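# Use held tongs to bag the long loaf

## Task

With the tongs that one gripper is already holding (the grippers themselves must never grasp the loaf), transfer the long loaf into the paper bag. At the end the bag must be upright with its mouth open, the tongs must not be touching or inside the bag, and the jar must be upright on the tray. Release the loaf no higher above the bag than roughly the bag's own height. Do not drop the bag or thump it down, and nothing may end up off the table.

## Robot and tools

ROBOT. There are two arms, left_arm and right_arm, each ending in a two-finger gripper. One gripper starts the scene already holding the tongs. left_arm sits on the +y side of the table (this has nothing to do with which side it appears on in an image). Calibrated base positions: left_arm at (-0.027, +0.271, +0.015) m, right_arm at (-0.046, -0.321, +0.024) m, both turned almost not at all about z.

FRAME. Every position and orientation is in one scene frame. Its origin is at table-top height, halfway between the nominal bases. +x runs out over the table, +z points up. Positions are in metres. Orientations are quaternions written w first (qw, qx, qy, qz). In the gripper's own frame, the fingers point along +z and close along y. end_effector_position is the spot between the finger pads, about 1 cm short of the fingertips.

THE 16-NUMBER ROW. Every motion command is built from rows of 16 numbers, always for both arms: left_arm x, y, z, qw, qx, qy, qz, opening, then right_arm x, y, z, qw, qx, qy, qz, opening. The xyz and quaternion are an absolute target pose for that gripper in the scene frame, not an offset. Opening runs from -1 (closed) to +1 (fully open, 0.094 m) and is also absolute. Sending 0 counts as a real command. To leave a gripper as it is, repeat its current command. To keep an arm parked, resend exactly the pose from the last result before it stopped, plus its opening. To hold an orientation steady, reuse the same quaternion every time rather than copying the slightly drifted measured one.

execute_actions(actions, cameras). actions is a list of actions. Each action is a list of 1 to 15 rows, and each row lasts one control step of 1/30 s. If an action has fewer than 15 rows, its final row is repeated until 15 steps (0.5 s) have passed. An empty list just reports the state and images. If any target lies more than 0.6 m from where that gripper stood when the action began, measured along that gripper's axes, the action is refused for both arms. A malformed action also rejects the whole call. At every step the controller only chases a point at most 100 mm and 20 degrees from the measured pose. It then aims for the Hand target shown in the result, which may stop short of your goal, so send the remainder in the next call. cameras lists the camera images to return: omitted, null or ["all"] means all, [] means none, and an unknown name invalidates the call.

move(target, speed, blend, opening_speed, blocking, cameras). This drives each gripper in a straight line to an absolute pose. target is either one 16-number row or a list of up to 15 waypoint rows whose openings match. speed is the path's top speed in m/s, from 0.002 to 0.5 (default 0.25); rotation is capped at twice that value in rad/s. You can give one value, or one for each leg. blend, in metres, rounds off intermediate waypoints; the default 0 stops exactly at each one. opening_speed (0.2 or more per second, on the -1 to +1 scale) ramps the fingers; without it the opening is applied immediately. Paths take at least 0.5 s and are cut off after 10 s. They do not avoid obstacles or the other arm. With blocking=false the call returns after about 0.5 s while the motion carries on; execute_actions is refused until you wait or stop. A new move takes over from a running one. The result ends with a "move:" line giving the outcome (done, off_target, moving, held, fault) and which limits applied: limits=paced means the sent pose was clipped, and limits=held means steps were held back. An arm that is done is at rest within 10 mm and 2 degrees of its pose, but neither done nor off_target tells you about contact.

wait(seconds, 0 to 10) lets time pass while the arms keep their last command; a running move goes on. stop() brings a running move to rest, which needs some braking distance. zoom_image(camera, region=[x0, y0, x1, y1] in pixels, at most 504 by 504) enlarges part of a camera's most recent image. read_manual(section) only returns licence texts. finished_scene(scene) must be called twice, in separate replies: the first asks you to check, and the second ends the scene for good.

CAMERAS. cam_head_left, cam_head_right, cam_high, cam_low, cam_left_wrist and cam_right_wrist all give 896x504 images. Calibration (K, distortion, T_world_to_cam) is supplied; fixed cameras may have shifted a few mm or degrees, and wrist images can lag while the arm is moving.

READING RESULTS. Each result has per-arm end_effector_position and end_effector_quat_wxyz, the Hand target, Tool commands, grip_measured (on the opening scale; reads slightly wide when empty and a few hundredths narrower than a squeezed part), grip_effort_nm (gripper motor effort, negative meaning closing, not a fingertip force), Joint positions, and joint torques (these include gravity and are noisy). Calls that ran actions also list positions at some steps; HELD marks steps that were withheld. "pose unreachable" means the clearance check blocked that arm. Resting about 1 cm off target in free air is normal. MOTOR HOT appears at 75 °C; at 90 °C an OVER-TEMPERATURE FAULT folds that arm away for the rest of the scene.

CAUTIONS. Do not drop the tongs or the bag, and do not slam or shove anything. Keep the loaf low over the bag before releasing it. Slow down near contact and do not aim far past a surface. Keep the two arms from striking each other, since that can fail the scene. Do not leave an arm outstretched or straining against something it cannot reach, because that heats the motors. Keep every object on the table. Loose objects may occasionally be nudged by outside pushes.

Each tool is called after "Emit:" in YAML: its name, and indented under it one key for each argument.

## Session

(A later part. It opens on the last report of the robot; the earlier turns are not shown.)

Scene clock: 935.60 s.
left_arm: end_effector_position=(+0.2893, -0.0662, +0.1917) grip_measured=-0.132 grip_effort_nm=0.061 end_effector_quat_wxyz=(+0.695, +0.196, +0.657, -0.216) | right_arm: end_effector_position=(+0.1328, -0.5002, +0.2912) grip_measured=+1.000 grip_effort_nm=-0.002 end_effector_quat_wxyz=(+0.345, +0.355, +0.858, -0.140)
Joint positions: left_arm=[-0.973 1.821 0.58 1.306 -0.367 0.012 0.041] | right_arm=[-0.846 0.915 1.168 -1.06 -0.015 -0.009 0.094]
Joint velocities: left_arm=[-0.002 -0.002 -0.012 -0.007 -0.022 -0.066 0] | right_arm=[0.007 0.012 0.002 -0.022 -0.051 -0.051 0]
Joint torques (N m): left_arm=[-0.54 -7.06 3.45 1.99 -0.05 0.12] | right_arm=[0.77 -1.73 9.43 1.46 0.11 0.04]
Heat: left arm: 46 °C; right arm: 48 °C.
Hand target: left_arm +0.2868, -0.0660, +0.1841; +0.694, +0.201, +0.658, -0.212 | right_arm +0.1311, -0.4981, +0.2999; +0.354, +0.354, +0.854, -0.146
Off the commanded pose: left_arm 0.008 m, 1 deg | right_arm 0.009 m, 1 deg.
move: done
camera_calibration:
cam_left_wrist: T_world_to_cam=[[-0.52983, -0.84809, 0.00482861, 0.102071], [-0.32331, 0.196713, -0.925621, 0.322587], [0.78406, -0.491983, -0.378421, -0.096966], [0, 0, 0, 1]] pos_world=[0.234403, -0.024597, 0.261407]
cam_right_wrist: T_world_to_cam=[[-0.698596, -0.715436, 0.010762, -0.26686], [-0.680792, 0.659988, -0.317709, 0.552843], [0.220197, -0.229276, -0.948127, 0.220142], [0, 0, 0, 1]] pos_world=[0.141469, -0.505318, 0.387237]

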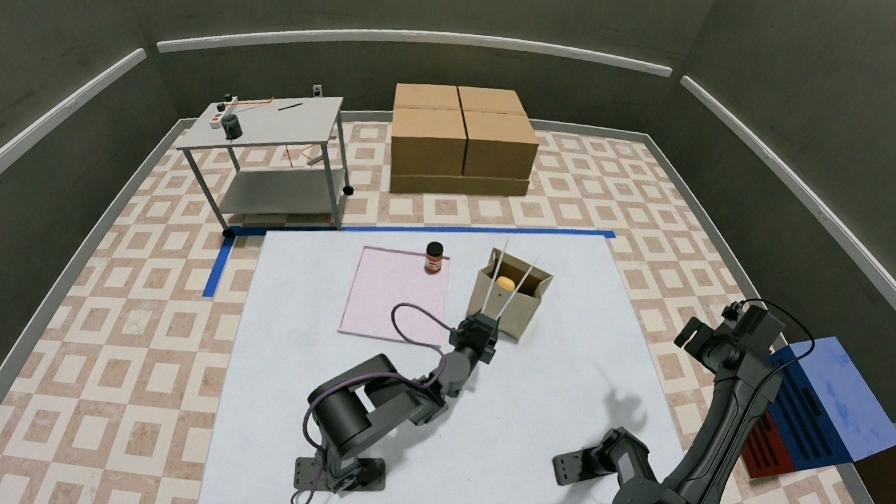

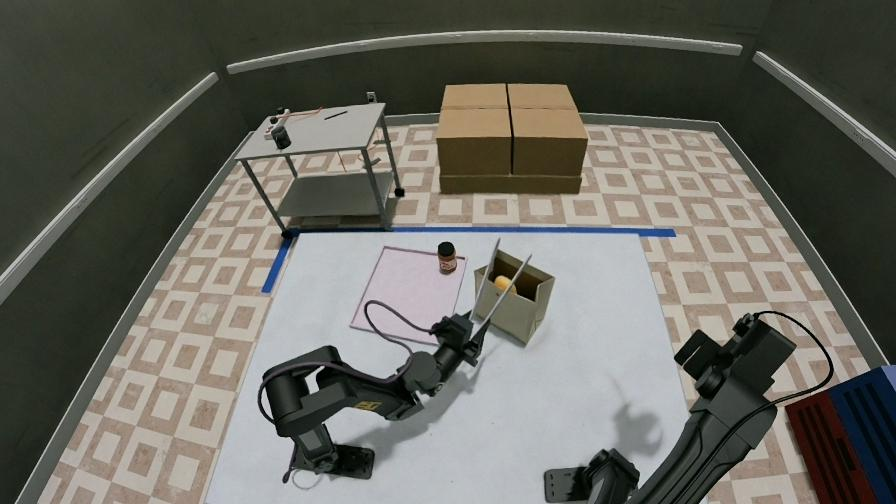

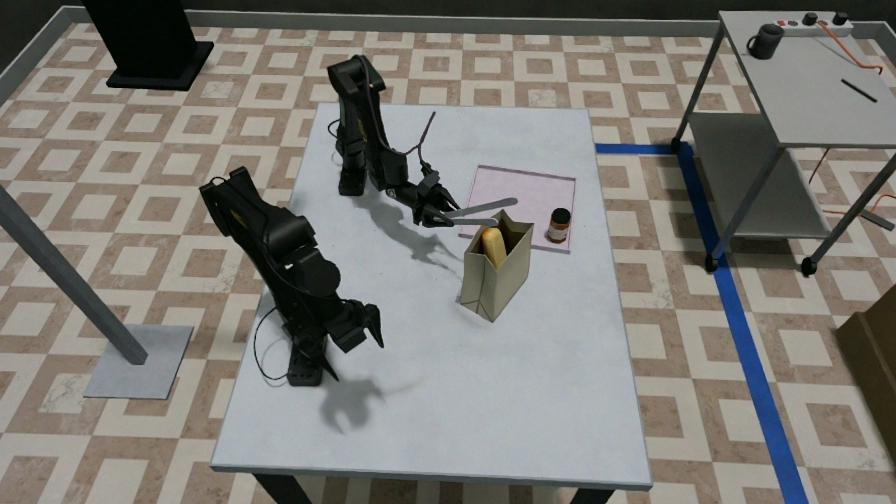

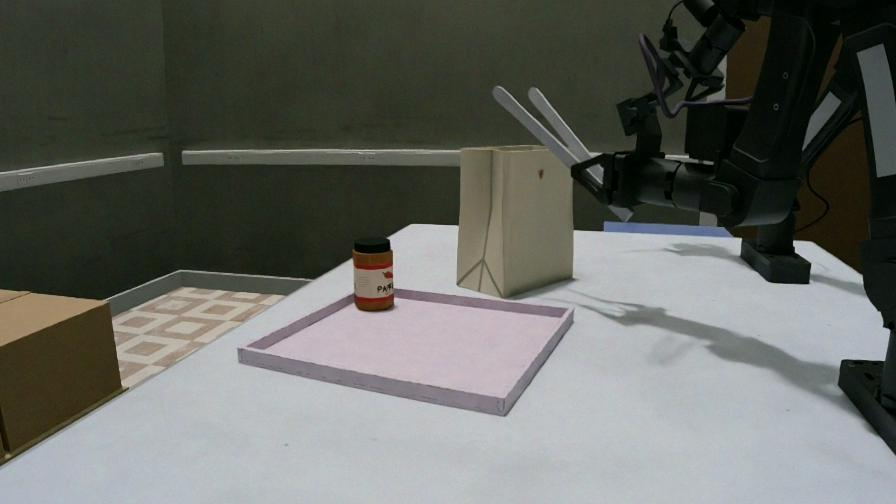

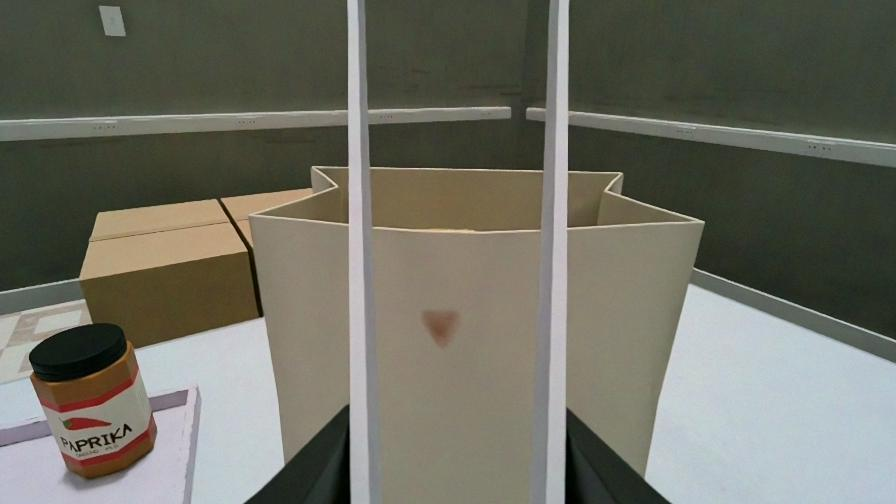

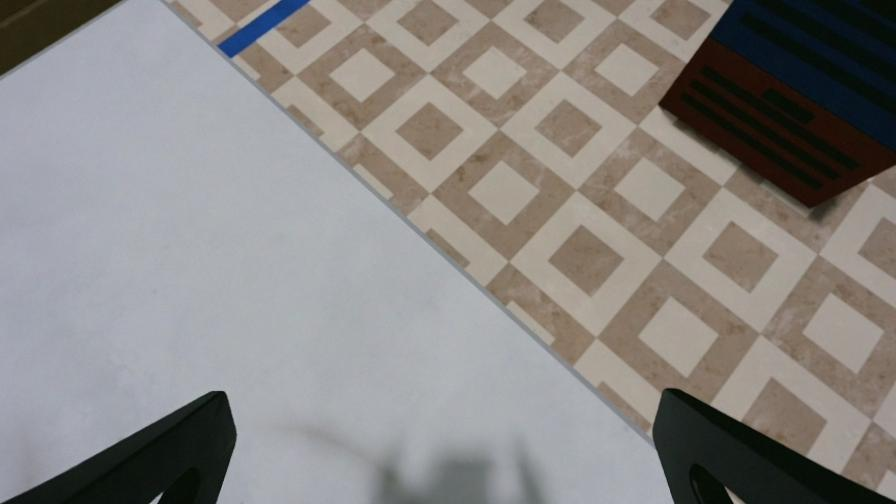

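Emit:
move:
  target:
    - [0.2868,-0.0660,0.285,0.6937,0.2013,0.6583,-0.2121,-0.13,0.131,-0.498,0.30,0.3536,0.3536,0.8536,-0.1464,1.0]
    - [0.245,0.13,0.285,0.7044,0.0617,0.7044,-0.0617,-0.13,0.131,-0.498,0.30,0.3536,0.3536,0.8536,-0.1464,1.0]
  speed: [0.08,0.15]

Emit:
zoom_image:
  camera: "cam_high"
  region: [400, 120, 620, 340]

Scene clock: 955.50 s.
left_arm: end_effector_position=(+0.2437, +0.1264, +0.2926) grip_measured=-0.132 grip_effort_nm=0.061 end_effector_quat_wxyz=(+0.707, +0.065, +0.701, -0.065) | right_arm: end_effector_position=(+0.1328, -0.5002, +0.2912) grip_measured=+1.000 grip_effort_nm=0.017 end_effector_quat_wxyz=(+0.345, +0.355, +0.858, -0.140)
Joint positions: left_arm=[-0.89 0.743 0.418 0.336 -0.692 0.007 0.041] | right_arm=[-0.846 0.915 1.168 -1.06 -0.015 -0.009 0.094]
Joint velocities: left_arm=[-0.012 -0.007 0.012 -0.066 0.007 0.007 0] | right_arm=[-0.012 -0.012 -0.012 -0.007 -0.037 -0.051 0]
Joint torques (N m): left_arm=[0.32 -1.88 5.19 1.61 -0.04 -0.07] | right_arm=[0.77 -1.72 9.4 1.45 0.11 0.05]
Heat: left arm: 46 °C; right arm: 48 °C.
Hand target: left_arm +0.2427, +0.1303, +0.2856; +0.704, +0.062, +0.705, -0.062 | right_arm +0.1311, -0.4981, +0.2999; +0.354, +0.354, +0.854, -0.146
Off the commanded pose: left_arm 0.009 m, 1 deg | right_arm 0.009 m, 1 deg.
move: done
camera_calibration:
cam_left_wrist: T_world_to_cam=[[-0.149268, -0.988764, -0.00800915, 0.169505], [-0.419515, 0.0706624, -0.904994, 0.396682], [0.895392, -0.131727, -0.425349, 0.0127528], [0, 0, 0, 1]] pos_world=[0.180297, 0.14125, 0.365777]
cam_right_wrist: T_world_to_cam=[[-0.698596, -0.715436, 0.010762, -0.26686], [-0.680792, 0.659988, -0.317709, 0.552843], [0.220197, -0.229276, -0.948127, 0.220142], [0, 0, 0, 1]] pos_world=[0.141469, -0.505318, 0.387237]

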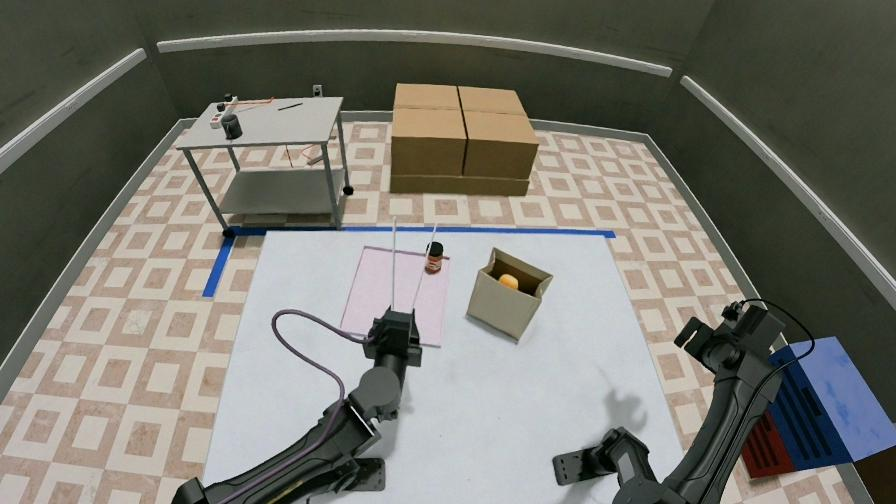

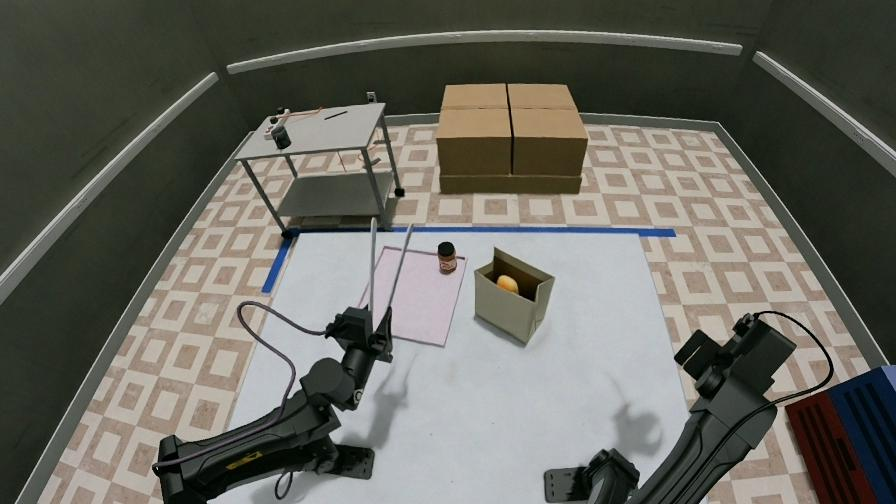

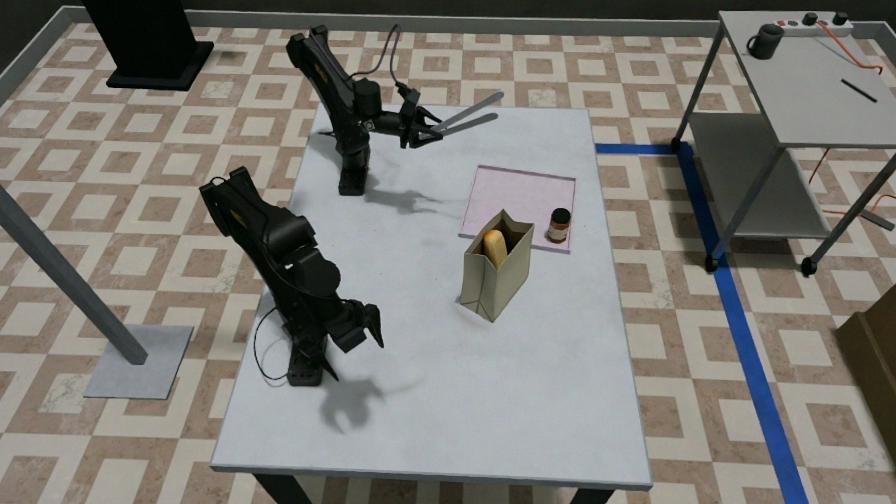

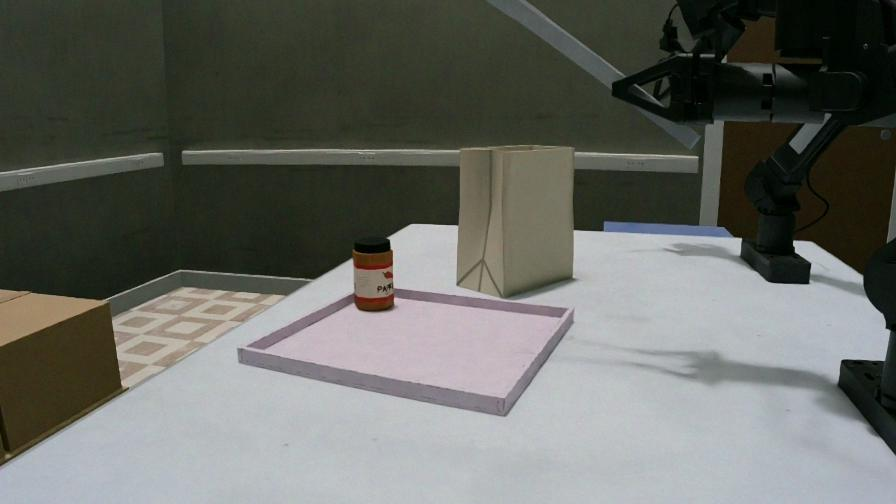

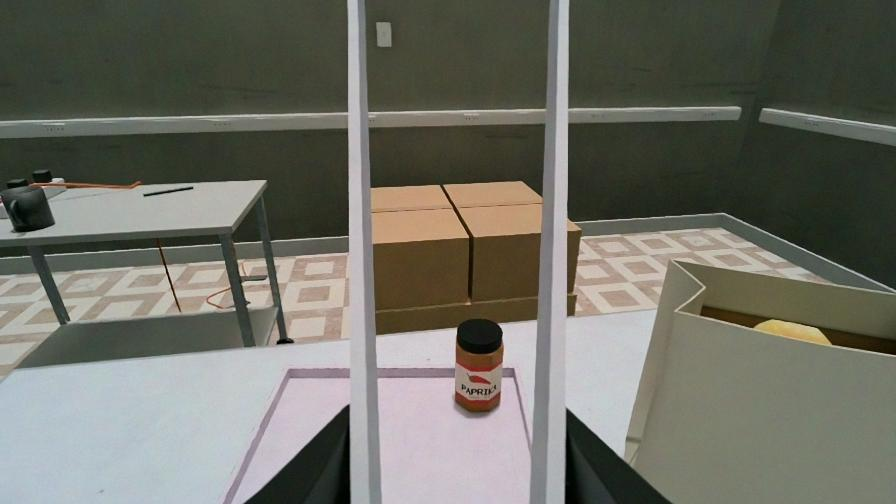

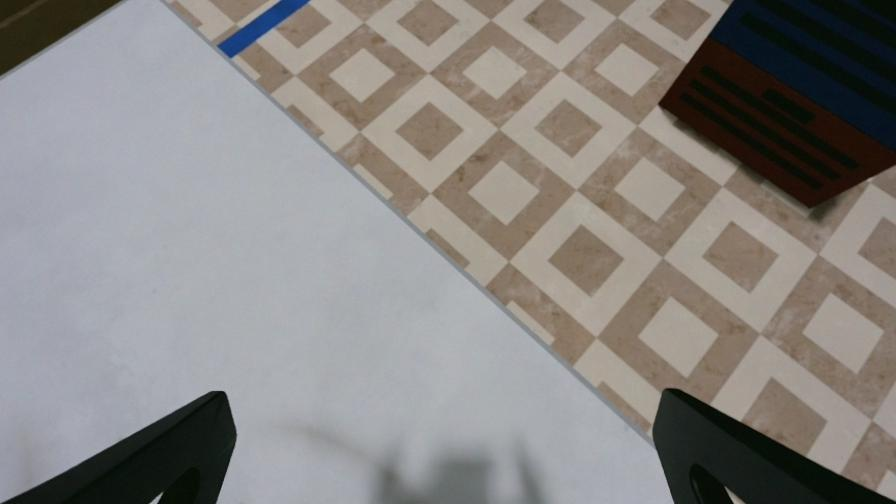

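Scaled by 2.291.

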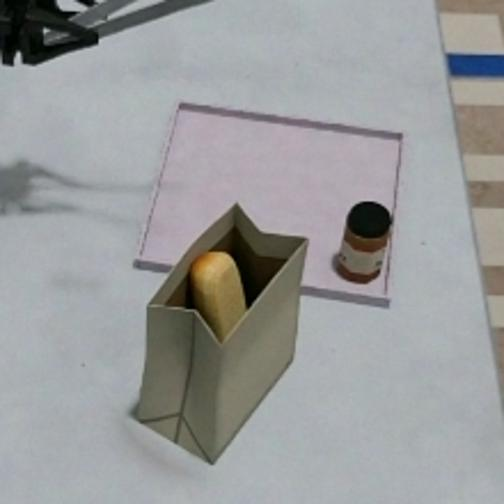

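Emit:
finished_scene:
  scene: 1

This call ended nothing. Check each condition of the task against the scene as it is now, look again where you are not sure, and mend what is not met. Then call finished_scene again.

Emit:
finished_scene:
  scene: 1

The scene is finished: the task was done.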